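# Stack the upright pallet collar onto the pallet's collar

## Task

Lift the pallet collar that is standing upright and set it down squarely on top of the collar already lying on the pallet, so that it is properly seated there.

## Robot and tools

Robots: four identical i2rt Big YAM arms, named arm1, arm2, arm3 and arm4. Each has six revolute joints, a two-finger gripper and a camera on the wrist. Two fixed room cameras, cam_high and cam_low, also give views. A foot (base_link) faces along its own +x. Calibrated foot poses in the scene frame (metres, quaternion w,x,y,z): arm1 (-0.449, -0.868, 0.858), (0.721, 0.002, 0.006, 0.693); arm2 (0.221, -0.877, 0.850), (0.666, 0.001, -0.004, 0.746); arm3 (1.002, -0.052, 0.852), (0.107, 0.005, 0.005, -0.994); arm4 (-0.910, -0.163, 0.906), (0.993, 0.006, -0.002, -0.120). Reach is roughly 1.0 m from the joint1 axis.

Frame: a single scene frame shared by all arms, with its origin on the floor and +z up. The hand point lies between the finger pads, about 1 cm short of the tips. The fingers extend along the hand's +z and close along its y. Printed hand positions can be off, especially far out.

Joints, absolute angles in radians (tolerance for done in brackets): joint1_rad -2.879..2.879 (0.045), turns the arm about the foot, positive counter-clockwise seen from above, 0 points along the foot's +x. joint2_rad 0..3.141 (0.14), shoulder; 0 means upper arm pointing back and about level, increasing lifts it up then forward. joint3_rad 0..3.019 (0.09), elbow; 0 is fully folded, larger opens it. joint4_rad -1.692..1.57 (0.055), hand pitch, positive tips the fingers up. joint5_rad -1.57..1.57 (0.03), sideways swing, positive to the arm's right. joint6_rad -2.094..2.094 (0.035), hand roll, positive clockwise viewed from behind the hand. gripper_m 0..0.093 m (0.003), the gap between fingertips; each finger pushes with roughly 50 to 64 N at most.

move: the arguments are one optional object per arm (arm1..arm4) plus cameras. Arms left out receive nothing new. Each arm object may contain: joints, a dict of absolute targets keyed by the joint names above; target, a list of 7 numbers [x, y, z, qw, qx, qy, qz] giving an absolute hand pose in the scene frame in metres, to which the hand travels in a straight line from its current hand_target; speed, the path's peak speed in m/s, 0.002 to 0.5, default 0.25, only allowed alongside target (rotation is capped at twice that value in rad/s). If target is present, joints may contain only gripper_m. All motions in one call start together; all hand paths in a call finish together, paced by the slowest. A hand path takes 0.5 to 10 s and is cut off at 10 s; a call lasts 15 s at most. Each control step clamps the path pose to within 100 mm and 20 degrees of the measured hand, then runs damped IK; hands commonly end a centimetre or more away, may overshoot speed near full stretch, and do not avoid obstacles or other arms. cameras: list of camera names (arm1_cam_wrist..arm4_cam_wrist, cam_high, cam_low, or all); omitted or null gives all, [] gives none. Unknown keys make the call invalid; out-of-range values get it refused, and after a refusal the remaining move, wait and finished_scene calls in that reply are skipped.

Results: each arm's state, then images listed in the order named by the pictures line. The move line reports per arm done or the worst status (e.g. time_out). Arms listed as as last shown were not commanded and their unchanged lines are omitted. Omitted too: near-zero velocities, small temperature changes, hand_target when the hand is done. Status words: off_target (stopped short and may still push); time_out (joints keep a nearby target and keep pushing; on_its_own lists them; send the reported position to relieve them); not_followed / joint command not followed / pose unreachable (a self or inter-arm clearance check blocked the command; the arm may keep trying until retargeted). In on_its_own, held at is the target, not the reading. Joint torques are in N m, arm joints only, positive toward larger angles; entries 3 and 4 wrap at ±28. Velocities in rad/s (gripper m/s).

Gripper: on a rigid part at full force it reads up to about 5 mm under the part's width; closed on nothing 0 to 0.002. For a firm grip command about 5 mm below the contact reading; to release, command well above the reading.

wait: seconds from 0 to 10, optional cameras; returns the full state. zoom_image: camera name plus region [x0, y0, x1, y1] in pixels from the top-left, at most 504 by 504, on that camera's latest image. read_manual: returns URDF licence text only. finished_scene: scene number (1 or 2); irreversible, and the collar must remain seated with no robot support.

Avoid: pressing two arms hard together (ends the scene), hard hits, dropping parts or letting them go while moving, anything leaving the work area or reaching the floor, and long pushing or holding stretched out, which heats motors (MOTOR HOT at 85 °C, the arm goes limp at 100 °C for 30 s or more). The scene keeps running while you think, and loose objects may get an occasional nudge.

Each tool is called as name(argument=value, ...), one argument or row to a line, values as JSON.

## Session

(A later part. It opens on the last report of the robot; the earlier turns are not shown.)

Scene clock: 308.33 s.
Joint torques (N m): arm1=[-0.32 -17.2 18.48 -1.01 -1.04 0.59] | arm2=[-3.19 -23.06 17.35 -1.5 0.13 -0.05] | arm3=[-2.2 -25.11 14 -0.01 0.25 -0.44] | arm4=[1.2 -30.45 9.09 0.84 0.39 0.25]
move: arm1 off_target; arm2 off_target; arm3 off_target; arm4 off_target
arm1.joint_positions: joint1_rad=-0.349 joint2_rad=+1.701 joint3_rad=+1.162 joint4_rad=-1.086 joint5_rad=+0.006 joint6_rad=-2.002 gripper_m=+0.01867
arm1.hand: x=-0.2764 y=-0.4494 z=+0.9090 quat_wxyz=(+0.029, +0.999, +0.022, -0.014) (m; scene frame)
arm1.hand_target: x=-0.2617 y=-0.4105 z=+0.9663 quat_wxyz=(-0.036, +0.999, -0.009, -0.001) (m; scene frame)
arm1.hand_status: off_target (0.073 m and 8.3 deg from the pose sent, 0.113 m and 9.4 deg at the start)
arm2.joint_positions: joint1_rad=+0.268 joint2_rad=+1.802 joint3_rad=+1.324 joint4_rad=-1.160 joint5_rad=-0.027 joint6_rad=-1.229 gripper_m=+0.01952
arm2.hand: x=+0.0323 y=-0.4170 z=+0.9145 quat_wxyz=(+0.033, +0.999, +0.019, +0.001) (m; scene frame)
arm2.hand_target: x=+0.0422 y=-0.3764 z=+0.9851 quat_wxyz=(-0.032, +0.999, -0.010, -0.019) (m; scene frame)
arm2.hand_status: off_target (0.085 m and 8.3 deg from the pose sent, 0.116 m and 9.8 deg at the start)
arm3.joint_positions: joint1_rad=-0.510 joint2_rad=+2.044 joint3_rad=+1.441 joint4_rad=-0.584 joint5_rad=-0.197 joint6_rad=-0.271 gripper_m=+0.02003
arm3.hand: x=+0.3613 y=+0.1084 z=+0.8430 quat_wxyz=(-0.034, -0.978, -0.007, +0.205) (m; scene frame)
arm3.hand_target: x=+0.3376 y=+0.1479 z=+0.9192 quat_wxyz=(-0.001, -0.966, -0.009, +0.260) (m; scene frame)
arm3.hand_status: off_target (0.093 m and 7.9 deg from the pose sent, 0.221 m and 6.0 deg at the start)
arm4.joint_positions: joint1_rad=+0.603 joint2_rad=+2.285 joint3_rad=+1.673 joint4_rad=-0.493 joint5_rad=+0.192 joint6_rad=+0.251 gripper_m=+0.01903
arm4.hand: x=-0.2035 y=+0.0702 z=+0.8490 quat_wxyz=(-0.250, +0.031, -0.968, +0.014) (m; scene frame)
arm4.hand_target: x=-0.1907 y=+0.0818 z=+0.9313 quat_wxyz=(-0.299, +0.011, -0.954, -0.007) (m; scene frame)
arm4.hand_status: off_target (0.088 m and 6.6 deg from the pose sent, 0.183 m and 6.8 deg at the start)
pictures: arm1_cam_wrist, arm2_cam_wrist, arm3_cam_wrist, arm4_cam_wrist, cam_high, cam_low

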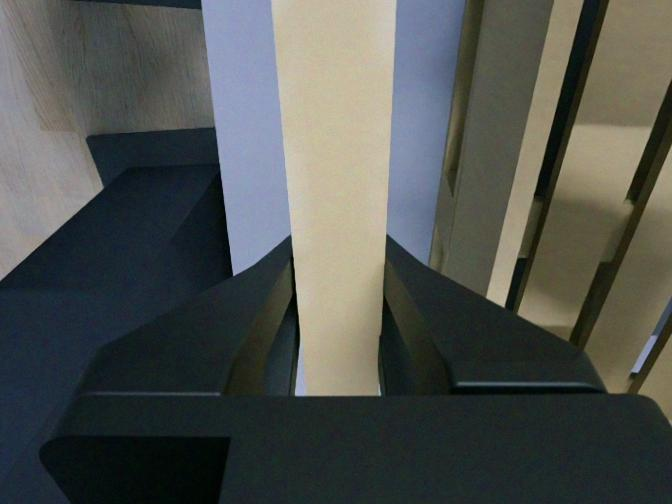

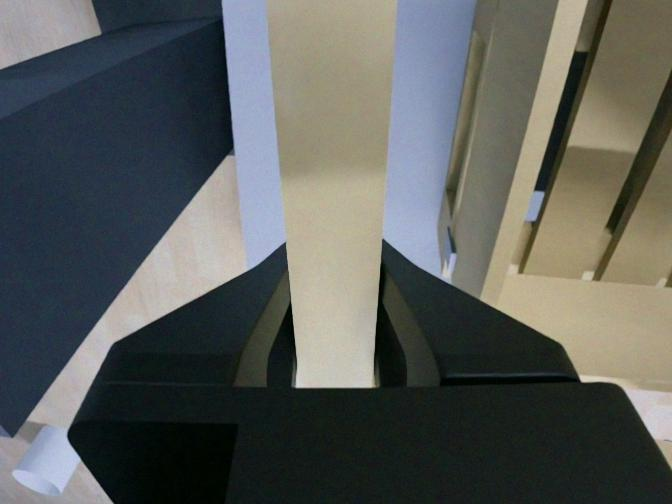

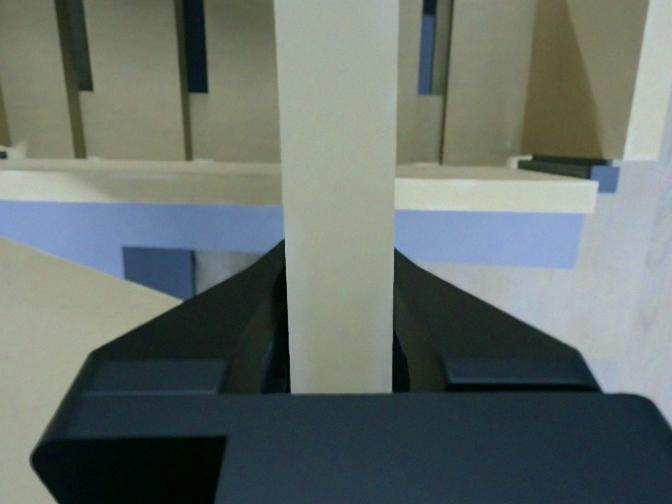

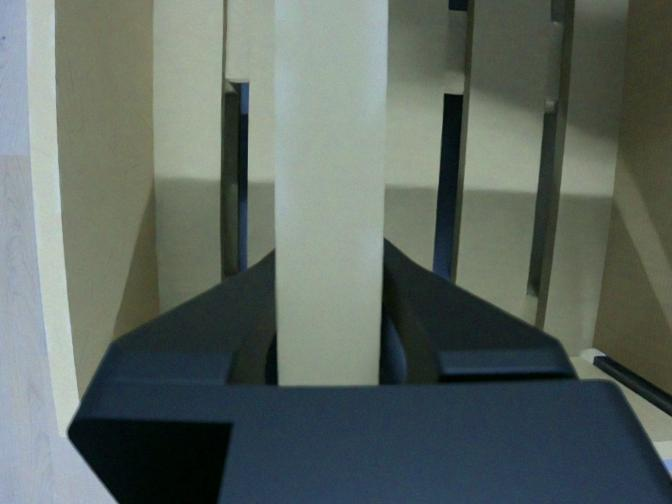

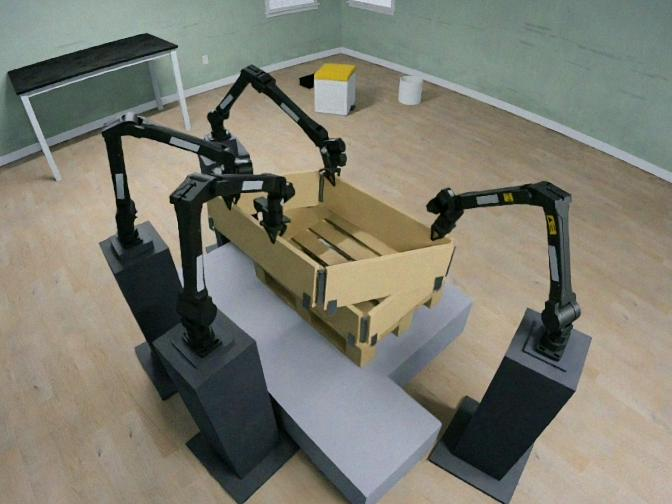

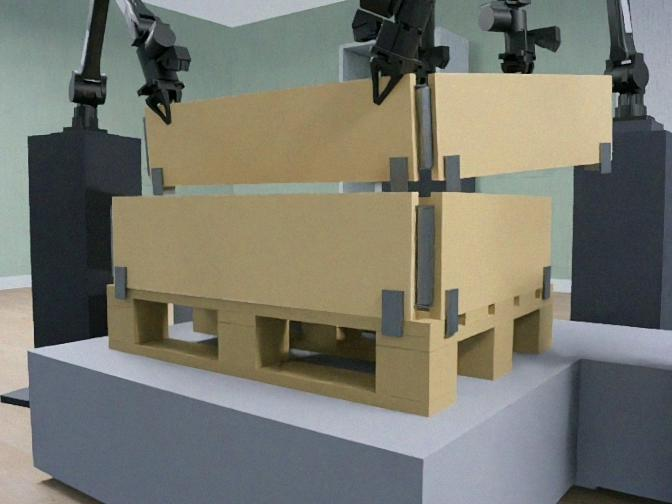

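move(
  arm1={"target":[-0.225,-0.26,0.965,-0.035,0.999,-0.02,0.01],"speed":0.05},
  arm2={"target":[0.077,-0.22,0.975,-0.03,0.999,-0.02,-0.01],"speed":0.05},
  arm3={"target":[0.222,0.315,0.955,0.003,0.963,0.0,-0.268],"speed":0.05},
  arm4={"target":[-0.305,0.255,0.968,0.30,0.01,0.953,0],"speed":0.05},
)

Scene clock: 331.30 s.
Joint torques (N m): arm1=[0.79 -22.01 21.39 -0.09 -0.17 0.85] | arm2=[-3.02 -27.16 20.19 -0.46 0.16 0.21] | arm3=[-0.73 -30.74 16.12 -0.1 -0.13 -0.03] | arm4=[1.55 -31.21 10.22 -0.91 1.96 0.46]
Motor temperatures (°C): arm1=[30 45 61 30 37 28 34] | arm2=[31 41 44 31 30 26 32] | arm3=[28 46 53 34 31 28 30] | arm4=[34 48 54 29 30 30 30]
Heat: arm1: hottest joint3_rad 61 °C; arm2: hottest joint3_rad 44 °C; arm3: hottest joint3_rad 53 °C; arm4: hottest joint3_rad 54 °C.
move: arm1 off_target; arm2 off_target; arm3 off_target; arm4 off_target
arm1.joint_positions: joint1_rad=-0.321 joint2_rad=+2.047 joint3_rad=+1.656 joint4_rad=-1.277 joint5_rad=-0.003 joint6_rad=-1.967 gripper_m=+0.01867
arm1.hand: x=-0.2431 y=-0.3202 z=+0.8984 quat_wxyz=(+0.047, +0.998, +0.018, -0.025) (m; scene frame)
arm1.hand_target: x=-0.2296 y=-0.2716 z=+0.9684 quat_wxyz=(-0.034, +0.999, -0.019, +0.005) (m; scene frame)
arm1.hand_status: off_target (0.092 m and 11.1 deg from the pose sent, 0.204 m and 9.2 deg at the start)
arm2.joint_positions: joint1_rad=+0.142 joint2_rad=+2.137 joint3_rad=+1.801 joint4_rad=-1.362 joint5_rad=-0.017 joint6_rad=-1.362 gripper_m=+0.01977
arm2.hand: x=+0.0645 y=-0.2856 z=+0.8970 quat_wxyz=(+0.060, +0.998, +0.023, +0.009) (m; scene frame)
arm2.hand_target: x=+0.0810 y=-0.2348 z=+0.9765 quat_wxyz=(-0.026, +0.999, -0.019, -0.008) (m; scene frame)
arm2.hand_status: off_target (0.103 m and 11.6 deg from the pose sent, 0.211 m and 8.6 deg at the start; pose on its path clipped on 47 of 158 steps)
arm3.joint_positions: joint1_rad=-0.675 joint2_rad=+2.470 joint3_rad=+2.178 joint4_rad=-0.900 joint5_rad=-0.254 joint6_rad=-0.429 gripper_m=+0.01998
arm3.hand: x=+0.2534 y=+0.2723 z=+0.8285 quat_wxyz=(-0.027, -0.976, -0.009, +0.218) (m; scene frame)
arm3.hand_target: x=+0.2358 y=+0.3014 z=+0.9202 quat_wxyz=(+0.005, -0.962, -0.004, +0.272) (m; scene frame)
arm3.hand_status: off_target (0.137 m and 6.6 deg from the pose sent, 0.273 m and 8.3 deg at the start; pose on its path clipped on 148 of 158 steps)
arm4.joint_positions: joint1_rad=+0.914 joint2_rad=+2.270 joint3_rad=+1.635 joint4_rad=-0.542 joint5_rad=+0.332 joint6_rad=+0.553 gripper_m=+0.01878
arm4.hand: x=-0.3153 y=+0.2400 z=+0.8461 quat_wxyz=(-0.254, +0.025, -0.967, +0.016) (m; scene frame)
arm4.hand_target: x=-0.3070 y=+0.2521 z=+0.9392 quat_wxyz=(-0.299, -0.009, -0.954, -0.003) (m; scene frame)
arm4.hand_status: off_target (0.123 m and 7.1 deg from the pose sent, 0.242 m and 7.7 deg at the start; pose on its path clipped on 110 of 158 steps)
pictures: arm1_cam_wrist, arm2_cam_wrist, arm3_cam_wrist, arm4_cam_wrist, cam_high, cam_low

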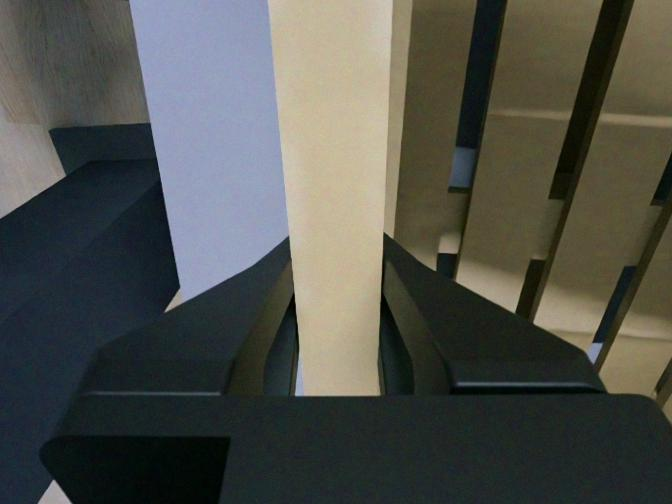

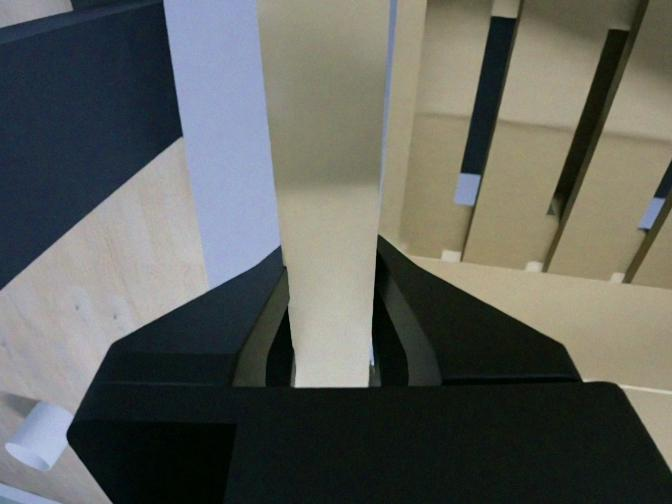

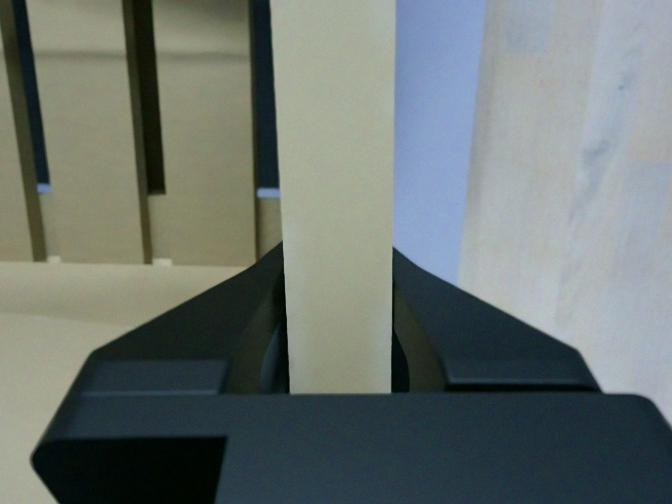

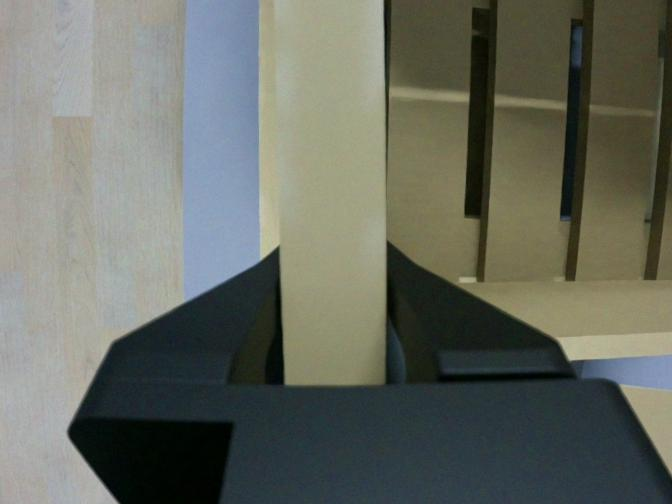

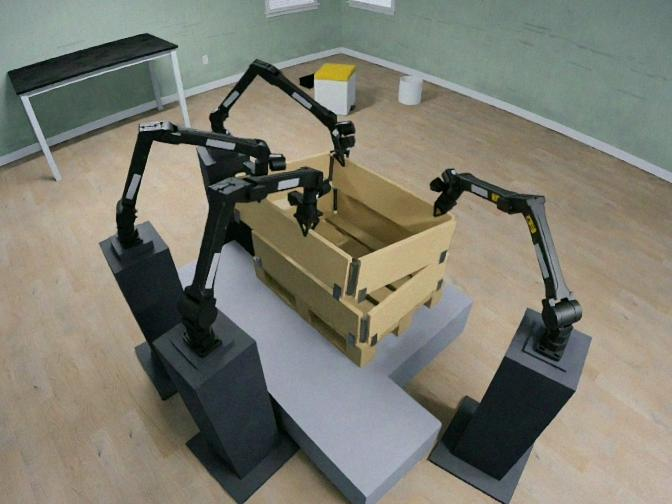

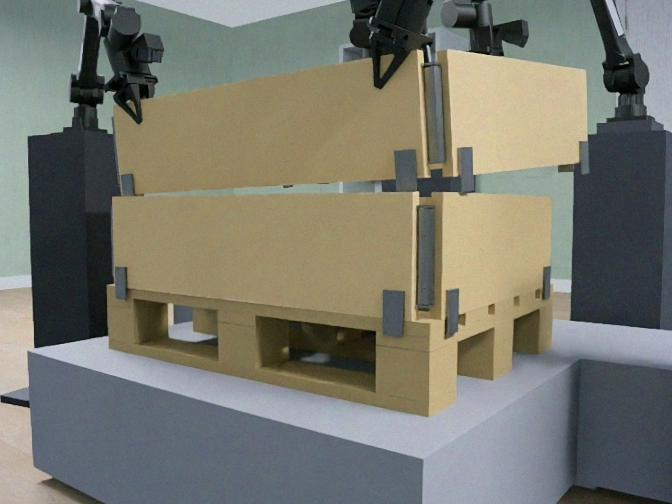

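move(
  arm1={"target":[-0.17,-0.22,0.97,-0.045,0.998,-0.02,0.015],"speed":0.05},
  arm2={"target":[0.14,-0.185,0.98,-0.04,0.999,-0.02,-0.01],"speed":0.05},
  arm3={"target":[0.225,0.335,0.945,0.005,0.962,0.0,-0.272],"speed":0.05},
  arm4={"target":[-0.317,0.285,0.95,0.30,0.01,0.953,0],"speed":0.05},
)

Scene clock: 358.17 s.
Joint torques (N m): arm1=[0.56 -22.18 23.62 1.16 -0.67 0.6] | arm2=[-3.43 -26.52 19.44 1.61 -0.08 -0.03] | arm3=[-1.96 -31.03 15.73 -0.14 -0.33 -0.15] | arm4=[2.26 -31.03 11.07 -1.22 1.62 0.43]
Motor temperatures (°C): arm1=[30 48 72 30 35 29 34] | arm2=[31 45 48 31 30 26 32] | arm3=[28 47 64 34 31 27 31] | arm4=[34 52 52 28 35 31 31]
Heat: arm1: hottest joint3_rad 72 °C; arm2: hottest joint3_rad 48 °C; arm3: hottest joint3_rad 64 °C; arm4: hottest joint2_rad 52 °C.
move: arm1 off_target; arm2 off_target; arm3 off_target; arm4 off_target
arm1.joint_positions: joint1_rad=-0.374 joint2_rad=+2.141 joint3_rad=+1.808 joint4_rad=-1.341 joint5_rad=+0.014 joint6_rad=-1.997 gripper_m=+0.01867
arm1.hand: x=-0.1984 y=-0.3020 z=+0.8952 quat_wxyz=(+0.052, +0.998, +0.008, -0.020) (m; scene frame)
arm1.hand_target: x=-0.1789 y=-0.2434 z=+0.9666 quat_wxyz=(-0.047, +0.999, -0.019, +0.014) (m; scene frame)
arm1.hand_status: off_target (0.115 m and 12.3 deg from the pose sent, 0.143 m and 12.3 deg at the start; pose on its path clipped on 60 of 75 steps)
arm2.joint_positions: joint1_rad=+0.056 joint2_rad=+2.139 joint3_rad=+1.802 joint4_rad=-1.375 joint5_rad=-0.007 joint6_rad=-1.425 gripper_m=+0.01988
arm2.hand: x=+0.1178 y=-0.2770 z=+0.8969 quat_wxyz=(+0.066, +0.998, +0.011, +0.009) (m; scene frame)
arm2.hand_target: x=+0.1388 y=-0.2169 z=+0.9682 quat_wxyz=(-0.040, +0.999, -0.020, -0.006) (m; scene frame)
arm2.hand_status: off_target (0.126 m and 12.9 deg from the pose sent, 0.151 m and 12.7 deg at the start; pose on its path clipped on 71 of 75 steps)
arm3.joint_positions: joint1_rad=-0.681 joint2_rad=+2.512 joint3_rad=+2.248 joint4_rad=-0.929 joint5_rad=-0.269 joint6_rad=-0.415 gripper_m=+0.01993
arm3.hand: x=+0.2455 y=+0.2790 z=+0.8247 quat_wxyz=(-0.035, -0.975, -0.001, +0.220) (m; scene frame)
arm3.hand_target: x=+0.2359 y=+0.3180 z=+0.9138 quat_wxyz=(-0.004, -0.962, +0.005, +0.272) (m; scene frame)
arm3.hand_status: off_target (0.134 m and 7.0 deg from the pose sent, 0.135 m and 6.9 deg at the start; pose on its path clipped on 72 of 75 steps)
arm4.joint_positions: joint1_rad=+0.952 joint2_rad=+2.306 joint3_rad=+1.661 joint4_rad=-0.542 joint5_rad=+0.364 joint6_rad=+0.600 gripper_m=+0.01878
arm4.hand: x=-0.3248 y=+0.2613 z=+0.8336 quat_wxyz=(-0.260, +0.018, -0.965, +0.020) (m; scene frame)
arm4.hand_target: x=-0.3182 y=+0.2804 z=+0.9262 quat_wxyz=(-0.300, -0.010, -0.954, -0.003) (m; scene frame)
arm4.hand_status: off_target (0.119 m and 6.2 deg from the pose sent, 0.113 m and 7.1 deg at the start; pose on its path clipped on 60 of 75 steps)
pictures: arm1_cam_wrist, arm2_cam_wrist, arm3_cam_wrist, arm4_cam_wrist, cam_high, cam_low

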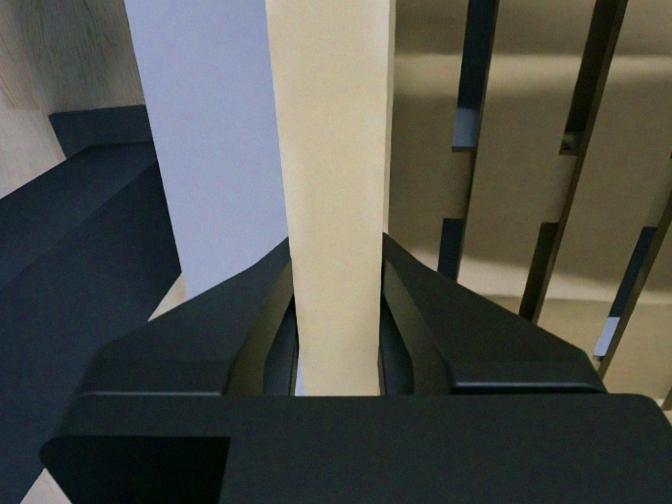

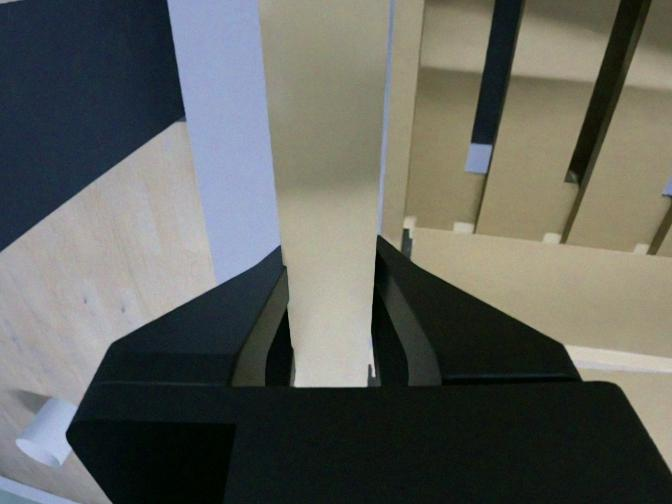

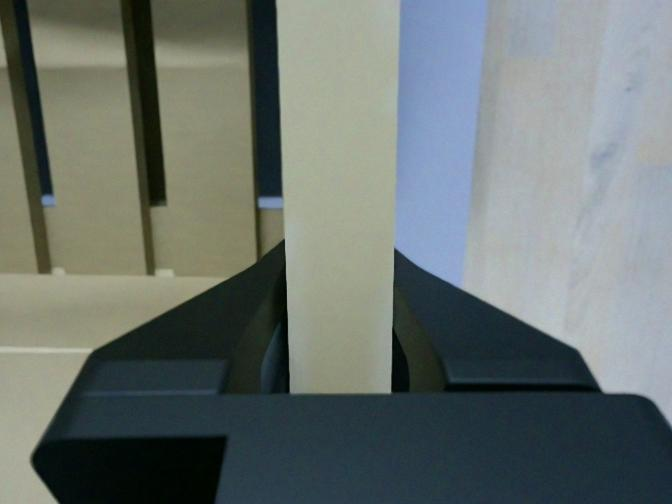

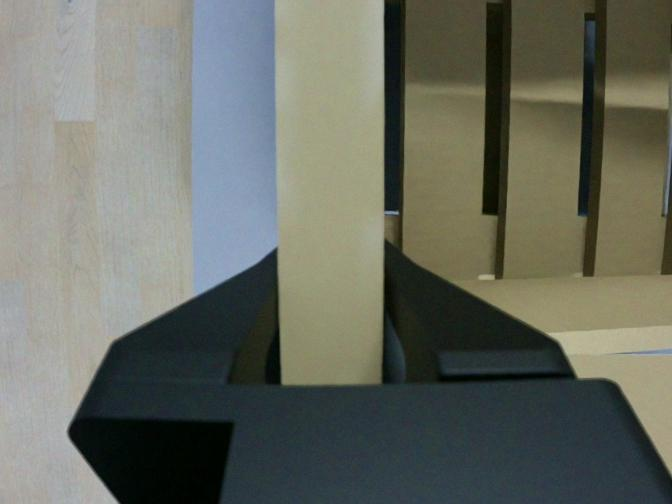

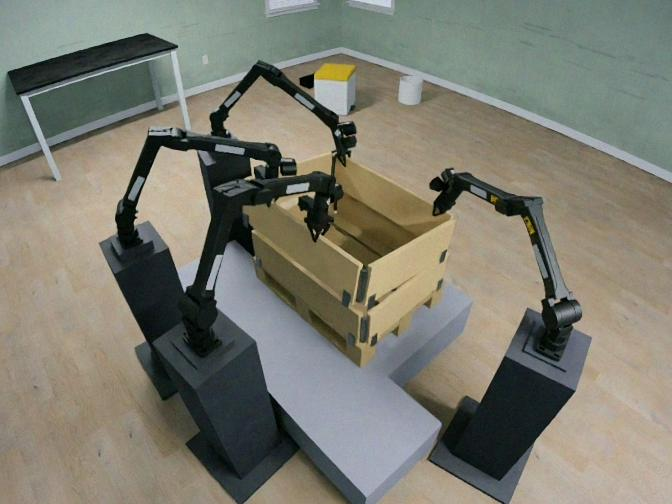

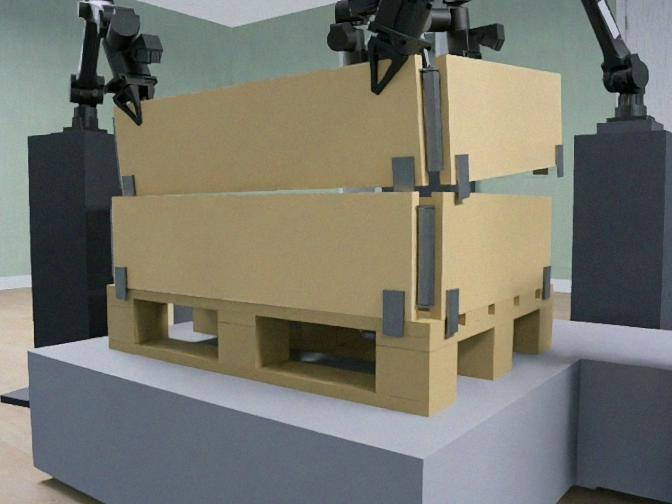

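move(
  arm1={"target":[-0.18,-0.205,0.93,-0.11,0.993,-0.015,0.015],"speed":0.08},
  arm2={"target":[0.135,-0.185,0.93,-0.11,0.993,-0.015,-0.01],"speed":0.08},
  arm3={"target":[0.24,0.318,0.935,0.005,0.962,0.0,-0.272],"speed":0.08},
  arm4={"target":[-0.31,0.285,0.925,0.30,0.01,0.953,0],"speed":0.08},
)

Scene clock: 369.83 s.
Joint torques (N m): arm1=[3.14 -25 15.47 4.92 -1.87 0.72] | arm2=[-1.38 -26.75 15.46 4.26 -0.02 0.03] | arm3=[-2.02 -34.14 10.55 0.49 -0.46 -0.2] | arm4=[1.79 -29.86 12.75 -0.79 1.58 0.15]
move: arm1 off_target; arm2 off_target; arm3 off_target; arm4 off_target
arm1.joint_positions: joint1_rad=-0.411 joint2_rad=+2.144 joint3_rad=+1.684 joint4_rad=-1.145 joint5_rad=-0.011 joint6_rad=-2.023 gripper_m=+0.01867
arm1.hand: x=-0.1823 y=-0.3108 z=+0.8486 quat_wxyz=(+0.015, +1.000, +0.002, -0.018) (m; scene frame)
arm1.hand_target: x=-0.1857 y=-0.2416 z=+0.9173 quat_wxyz=(-0.108, +0.994, -0.011, +0.008) (m; scene frame)
arm1.hand_status: off_target (0.134 m and 15.0 deg from the pose sent, 0.105 m and 19.3 deg at the start; pose on its path clipped on 59 of 81 steps)
arm2.joint_positions: joint1_rad=+0.039 joint2_rad=+2.094 joint3_rad=+1.598 joint4_rad=-1.118 joint5_rad=+0.011 joint6_rad=-1.433 gripper_m=+0.01989
arm2.hand: x=+0.1335 y=-0.2880 z=+0.8508 quat_wxyz=(+0.017, +1.000, +0.007, +0.011) (m; scene frame)
arm2.hand_target: x=+0.1375 y=-0.2200 z=+0.9200 quat_wxyz=(-0.109, +0.994, -0.016, -0.007) (m; scene frame)
arm2.hand_status: off_target (0.130 m and 15.0 deg from the pose sent, 0.099 m and 20.6 deg at the start; pose on its path clipped on 61 of 81 steps)
arm3.joint_positions: joint1_rad=-0.673 joint2_rad=+2.511 joint3_rad=+2.244 joint4_rad=-0.929 joint5_rad=-0.264 joint6_rad=-0.415 gripper_m=+0.01979
arm3.hand: x=+0.2440 y=+0.2726 z=+0.8234 quat_wxyz=(-0.034, -0.975, -0.004, +0.218) (m; scene frame)
arm3.hand_target: x=+0.2439 y=+0.3081 z=+0.9131 quat_wxyz=(-0.006, -0.964, +0.000, +0.266) (m; scene frame)
arm3.hand_status: off_target (0.121 m and 7.2 deg from the pose sent, 0.117 m and 7.0 deg at the start; pose on its path clipped on 78 of 81 steps)
arm4.joint_positions: joint1_rad=+0.952 joint2_rad=+2.313 joint3_rad=+1.667 joint4_rad=-0.562 joint5_rad=+0.365 joint6_rad=+0.626 gripper_m=+0.01898
arm4.hand: x=-0.3273 y=+0.2593 z=+0.8293 quat_wxyz=(-0.253, +0.007, -0.967, +0.024) (m; scene frame)
arm4.hand_target: x=-0.3121 y=+0.2828 z=+0.9214 quat_wxyz=(-0.300, -0.010, -0.954, -0.001) (m; scene frame)
arm4.hand_status: off_target (0.101 m and 6.6 deg from the pose sent, 0.096 m and 6.2 deg at the start; pose on its path clipped on 21 of 81 steps)
pictures: arm1_cam_wrist, arm2_cam_wrist, arm3_cam_wrist, arm4_cam_wrist, cam_high, cam_low

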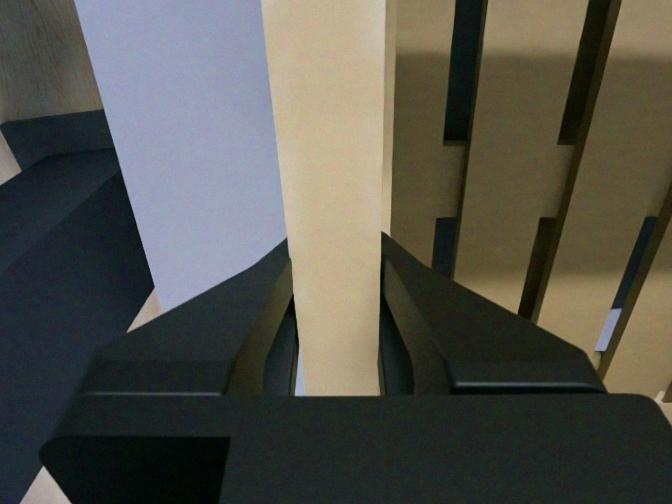

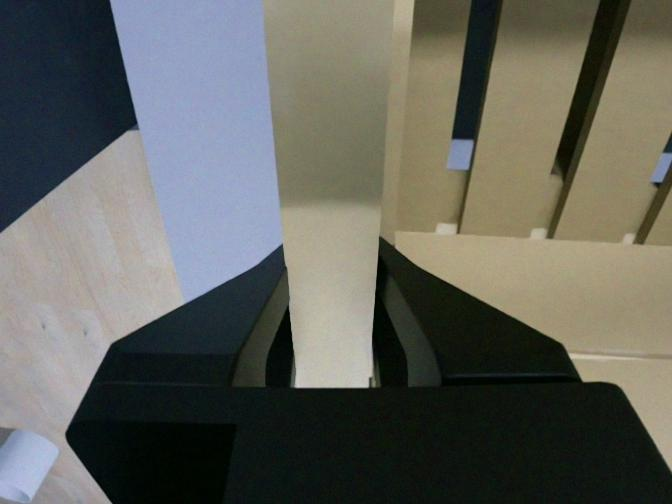

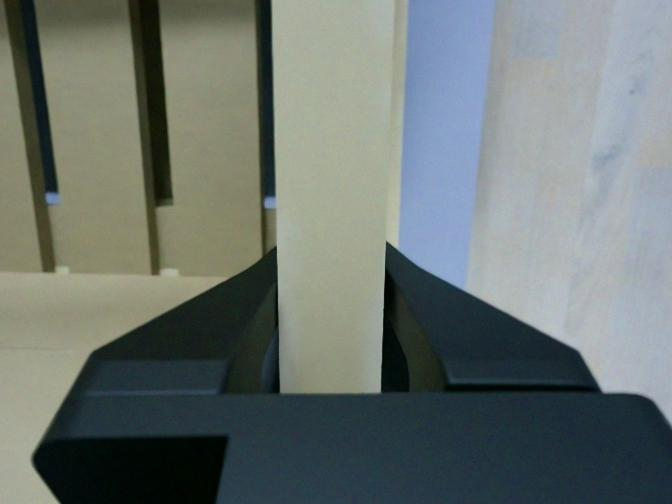

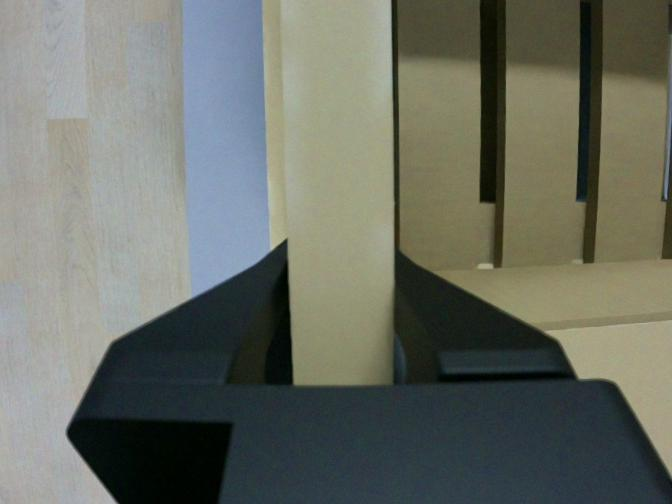

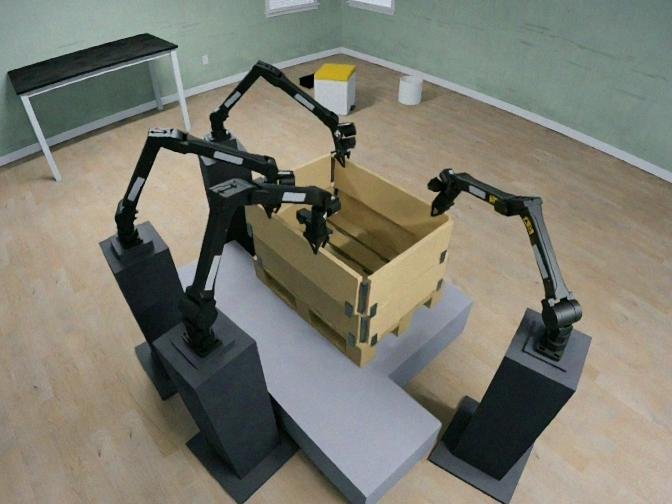

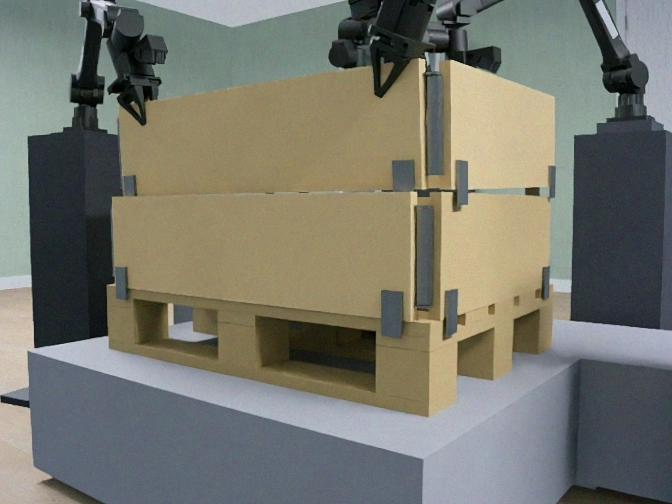

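move(
  arm3={"joints":{"joint2_rad":2.24}},
  arm4={"joints":{"joint2_rad":2.06}},
  cameras=["cam_low"],
)

Scene clock: 385.63 s.
Joint torques (N m): arm1=[3.43 -25.05 15.77 4.77 -1.78 0.73] | arm2=[-1.44 -26.64 16.1 3.93 -0.02 0.03] | arm3=[-2.32 -45.98 13.41 -0.16 -0.74 -0.2] | arm4=[2.37 -39.94 12.78 -0.75 1.83 0.15]
Motor temperatures (°C): arm1=[30 47 69 30 41 29 34] | arm2=[31 44 50 32 29 26 32] | arm3=[28 51 59 34 31 27 31] | arm4=[34 50 51 28 35 30 31]
Heat: arm1: hottest joint3_rad 69 °C; arm2: hottest joint3_rad 50 °C; arm3: hottest joint3_rad 59 °C; arm4: hottest joint3_rad 51 °C.
move: arm3 time_out; arm4 time_out
arm1.joint_positions: joint1_rad=-0.414 joint2_rad=+2.143 joint3_rad=+1.678 joint4_rad=-1.140 joint5_rad=-0.014 joint6_rad=-2.025 gripper_m=+0.01867
arm1.hand: x=-0.1816 y=-0.3125 z=+0.8469 quat_wxyz=(+0.015, +1.000, +0.001, -0.019) (m; scene frame)
arm2.joint_positions: joint1_rad=+0.039 joint2_rad=+2.093 joint3_rad=+1.590 joint4_rad=-1.109 joint5_rad=+0.011 joint6_rad=-1.433 gripper_m=+0.01989
arm2.hand: x=+0.1337 y=-0.2892 z=+0.8481 quat_wxyz=(+0.016, +1.000, +0.007, +0.011) (m; scene frame)
arm3.joint_positions: joint1_rad=-0.671 joint2_rad=+2.481 joint3_rad=+2.208 joint4_rad=-0.899 joint5_rad=-0.257 joint6_rad=-0.415 gripper_m=+0.01978
arm3.joint_status: joint2_rad time_out (moved -0.031 of -0.271)
arm3.on_its_own: joint2_rad reads +2.481 and still pushes toward +2.240 since a time_out
arm3.hand: x=+0.2440 y=+0.2721 z=+0.8337 quat_wxyz=(-0.026, -0.974, -0.006, +0.227) (m; scene frame)
arm4.joint_positions: joint1_rad=+0.947 joint2_rad=+2.300 joint3_rad=+1.667 joint4_rad=-0.562 joint5_rad=+0.358 joint6_rad=+0.625 gripper_m=+0.01901
arm4.joint_status: joint2_rad time_out (moved -0.013 of -0.253)
arm4.on_its_own: joint2_rad reads +2.300 and still pushes toward +2.060 since a time_out; joint5_rad reads +0.358 and still pushes toward +0.399 since a time_out
arm4.hand: x=-0.3236 y=+0.2590 z=+0.8382 quat_wxyz=(-0.256, +0.005, -0.967, +0.018) (m; scene frame)
pictures: cam_low

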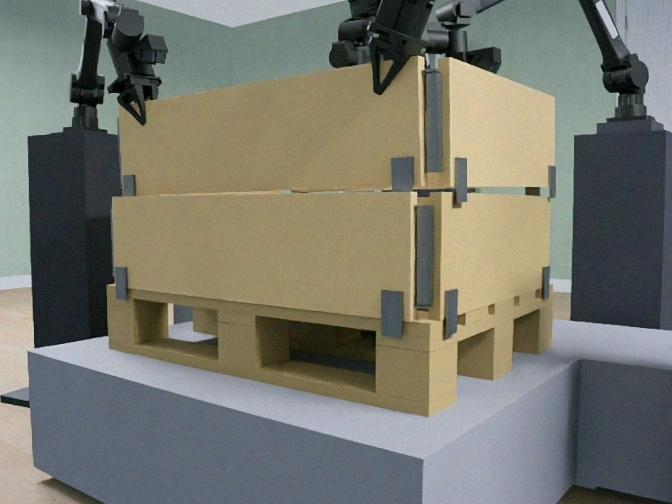

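move(
  arm1={"target":[-0.18,-0.205,0.925,-0.05,0.998,-0.01,0.015],"speed":0.1},
  arm2={"target":[0.135,-0.18,0.925,-0.05,0.998,-0.01,-0.01],"speed":0.1},
  cameras=["cam_low","cam_high"],
)

Scene clock: 392.43 s.
Joint torques (N m): arm1=[4.31 -20.95 22.6 1.03 -0.49 0.79] | arm2=[-1.73 -22.89 21.55 1.01 -0.61 -0.09] | arm3=[-2.26 -45.45 13.81 -0.13 -0.75 -0.2] | arm4=[2.55 -39.41 12.86 -0.57 1.9 0.18]
Motor temperatures (°C): arm1=[30 46 69 30 41 29 34] | arm2=[31 44 51 32 29 26 32] | arm3=[28 58 57 34 31 27 31] | arm4=[34 50 51 28 36 30 31]
move: arm1 off_target; arm2 off_target
arm1.joint_positions: joint1_rad=-0.411 joint2_rad=+2.152 joint3_rad=+1.712 joint4_rad=-1.197 joint5_rad=-0.003 joint6_rad=-2.028 gripper_m=+0.01867
arm1.hand: x=-0.1822 y=-0.3133 z=+0.8538 quat_wxyz=(+0.031, +0.999, +0.004, -0.021) (m; scene frame)
arm1.hand_target: x=-0.1870 y=-0.2411 z=+0.9148 quat_wxyz=(-0.055, +0.998, -0.008, +0.011) (m; scene frame)
arm1.hand_status: off_target (0.130 m and 10.3 deg from the pose sent, 0.133 m and 8.5 deg at the start; pose on its path clipped on 44 of 44 steps)
arm2.joint_positions: joint1_rad=+0.038 joint2_rad=+2.120 joint3_rad=+1.647 joint4_rad=-1.197 joint5_rad=+0.002 joint6_rad=-1.436 gripper_m=+0.02036
arm2.hand: x=+0.1329 y=-0.2902 z=+0.8528 quat_wxyz=(+0.045, +0.999, +0.008, +0.010) (m; scene frame)
arm2.hand_target: x=+0.1372 y=-0.2196 z=+0.9145 quat_wxyz=(-0.052, +0.999, -0.010, -0.009) (m; scene frame)
arm2.hand_status: off_target (0.132 m and 11.4 deg from the pose sent, 0.134 m and 8.2 deg at the start; pose on its path clipped on 44 of 44 steps)
arm3.joint_positions: joint1_rad=-0.670 joint2_rad=+2.475 joint3_rad=+2.203 joint4_rad=-0.899 joint5_rad=-0.257 joint6_rad=-0.415 gripper_m=+0.01978
arm3.on_its_own: joint2_rad reads +2.475 and still pushes toward +2.240 since a time_out
arm3.hand: x=+0.2444 y=+0.2715 z=+0.8365 quat_wxyz=(-0.025, -0.973, -0.007, +0.228) (m; scene frame)
arm4.joint_positions: joint1_rad=+0.946 joint2_rad=+2.292 joint3_rad=+1.667 joint4_rad=-0.568 joint5_rad=+0.356 joint6_rad=+0.623 gripper_m=+0.01901
arm4.on_its_own: joint2_rad reads +2.292 and still pushes toward +2.060 since a time_out; joint5_rad reads +0.356 and still pushes toward +0.399 since a time_out
arm4.hand: x=-0.3229 y=+0.2585 z=+0.8431 quat_wxyz=(-0.256, +0.005, -0.967, +0.017) (m; scene frame)
pictures: cam_high, cam_low

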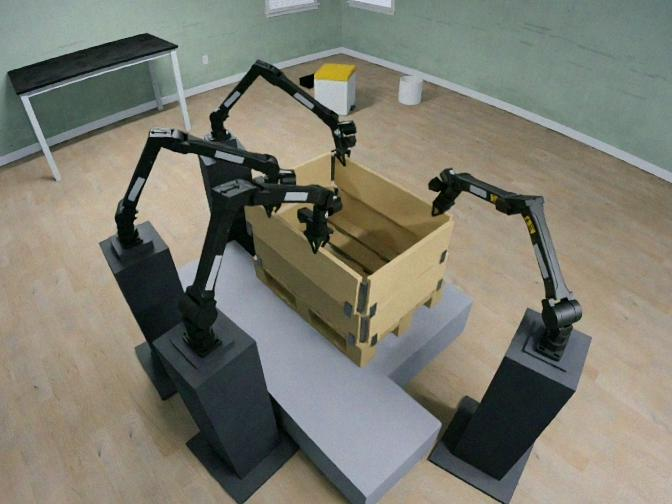

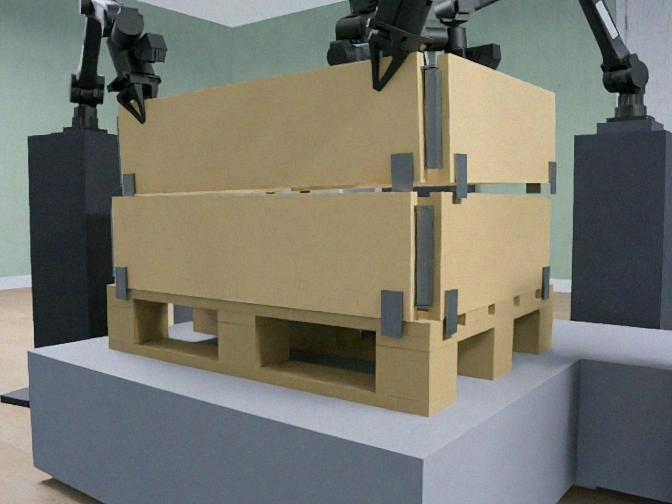

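move(
  arm1={"joints":{"joint1_rad":-0.39,"joint2_rad":2.23,"joint3_rad":2.05,"joint4_rad":-1.26}},
  arm2={"joints":{"joint2_rad":2.18,"joint3_rad":1.95,"joint4_rad":-1.23}},
  arm3={"joints":{"joint1_rad":-0.76,"joint2_rad":2.2}},
  arm4={"joints":{"joint1_rad":1.02,"joint2_rad":2.03}},
)

Scene clock: 405.57 s.
Joint torques (N m): arm1=[2.49 -24.35 19.96 0.5 -0.02 0.7] | arm2=[0.97 -25.93 18.1 1.68 -0.88 0.13] | arm3=[-3.37 -41.88 14.42 -0.51 -1.57 0] | arm4=[2.61 -35.55 11.59 -0.42 2.37 -0.39]
Motor temperatures (°C): arm1=[30 46 74 30 38 29 34] | arm2=[31 43 57 31 30 26 32] | arm3=[28 60 57 33 31 27 31] | arm4=[34 51 51 28 38 30 31]
Heat: arm1: hottest joint3_rad 74 °C; arm2: hottest joint3_rad 57 °C; arm3: hottest joint2_rad 60 °C; arm4: hottest joint2_rad 51 °C.
move: arm1 time_out; arm2 time_out; arm3 time_out; arm4 time_out
arm1.joint_positions: joint1_rad=-0.418 joint2_rad=+2.263 joint3_rad=+1.927 joint4_rad=-1.272 joint5_rad=-0.026 joint6_rad=-2.017 gripper_m=+0.01905
arm1.joint_status: joint3_rad time_out (moved +0.214 of +0.338); the others done
arm1.on_its_own: joint3_rad reads +1.927 and still pushes toward +2.039 since a time_out; joint6_rad reads -2.017 and still pushes toward -1.952 since a time_out
arm1.hand: x=-0.1589 y=-0.2676 z=+0.8582 quat_wxyz=(+0.014, +1.000, -0.005, -0.025) (m; scene frame)
arm2.joint_positions: joint1_rad=+0.003 joint2_rad=+2.207 joint3_rad=+1.806 joint4_rad=-1.278 joint5_rad=+0.008 joint6_rad=-1.460 gripper_m=+0.02291
arm2.joint_status: joint3_rad time_out (moved +0.160 of +0.303); the others done
arm2.on_its_own: joint3_rad reads +1.806 and still pushes toward +1.919 since a time_out; joint6_rad reads -1.460 and still pushes toward -1.425 since a time_out
arm2.hand: x=+0.1505 y=-0.2540 z=+0.8550 quat_wxyz=(+0.050, +0.999, +0.003, +0.012) (m; scene frame)
arm3.joint_positions: joint1_rad=-0.704 joint2_rad=+2.396 joint3_rad=+2.200 joint4_rad=-0.885 joint5_rad=-0.234 joint6_rad=-0.441 gripper_m=+0.02008
arm3.joint_status: joint1_rad time_out (moved -0.034 of -0.090); joint2_rad time_out (moved -0.078 of -0.275)
arm3.on_its_own: joint1_rad reads -0.704 and still pushes toward -0.760 since a time_out; joint2_rad reads +2.396 and still pushes toward +2.200 since a time_out; joint5_rad reads -0.234 and still pushes toward -0.271 since a time_out
arm3.hand: x=+0.2472 y=+0.3046 z=+0.8987 quat_wxyz=(+0.012, -0.965, -0.006, +0.261) (m; scene frame)
arm4.joint_positions: joint1_rad=+0.994 joint2_rad=+2.211 joint3_rad=+1.691 joint4_rad=-0.568 joint5_rad=+0.342 joint6_rad=+0.691 gripper_m=+0.01873
arm4.joint_status: joint2_rad time_out (moved -0.081 of -0.262); the others done
arm4.on_its_own: joint2_rad reads +2.211 and still pushes toward +2.030 since a time_out; joint5_rad reads +0.342 and still pushes toward +0.399 since a time_out; joint6_rad reads +0.691 and still pushes toward +0.652 since a time_out
arm4.hand: x=-0.3285 y=+0.3039 z=+0.9105 quat_wxyz=(-0.289, -0.012, -0.957, -0.038) (m; scene frame)
pictures: arm1_cam_wrist, arm2_cam_wrist, arm3_cam_wrist, arm4_cam_wrist, cam_high, cam_low

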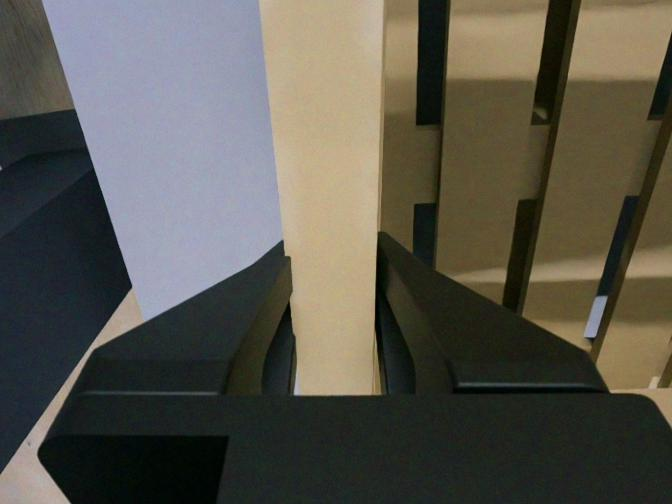

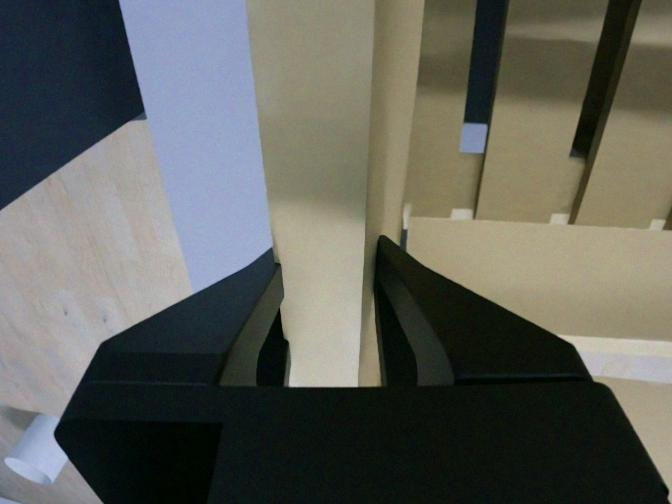

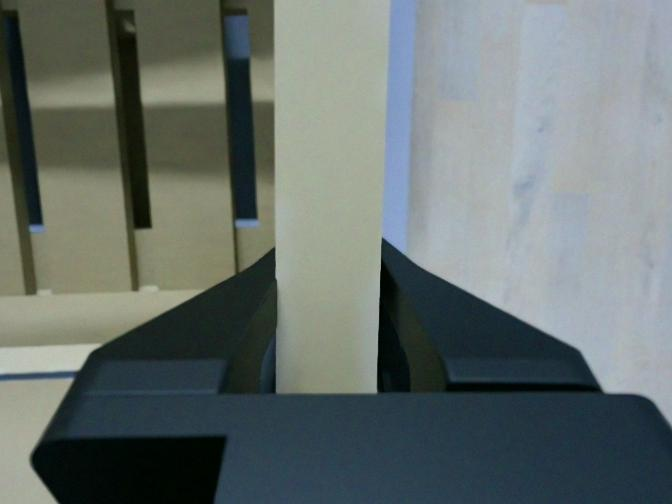

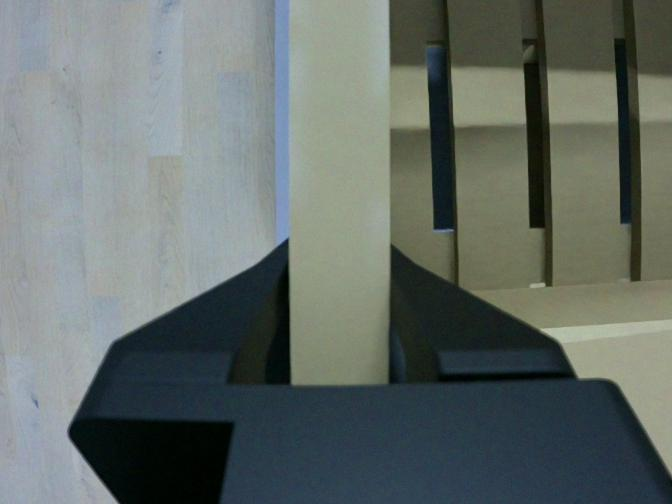

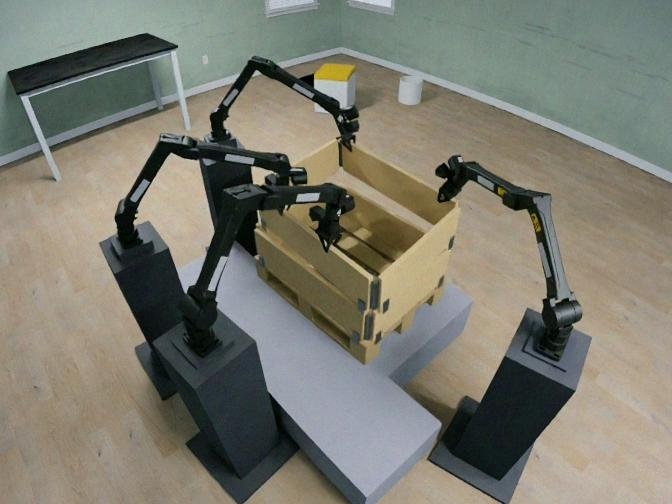

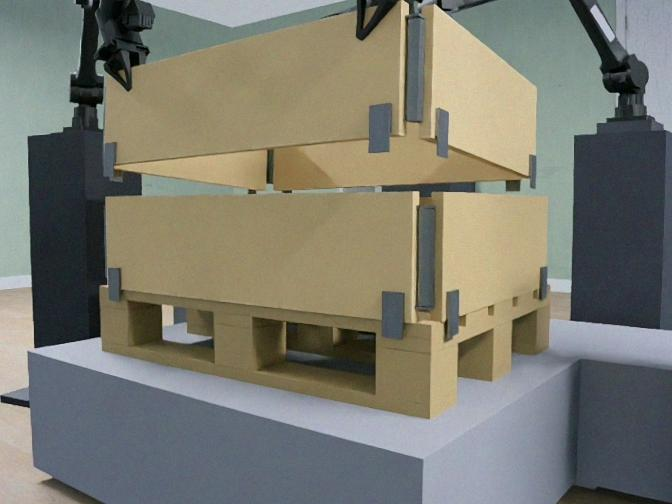

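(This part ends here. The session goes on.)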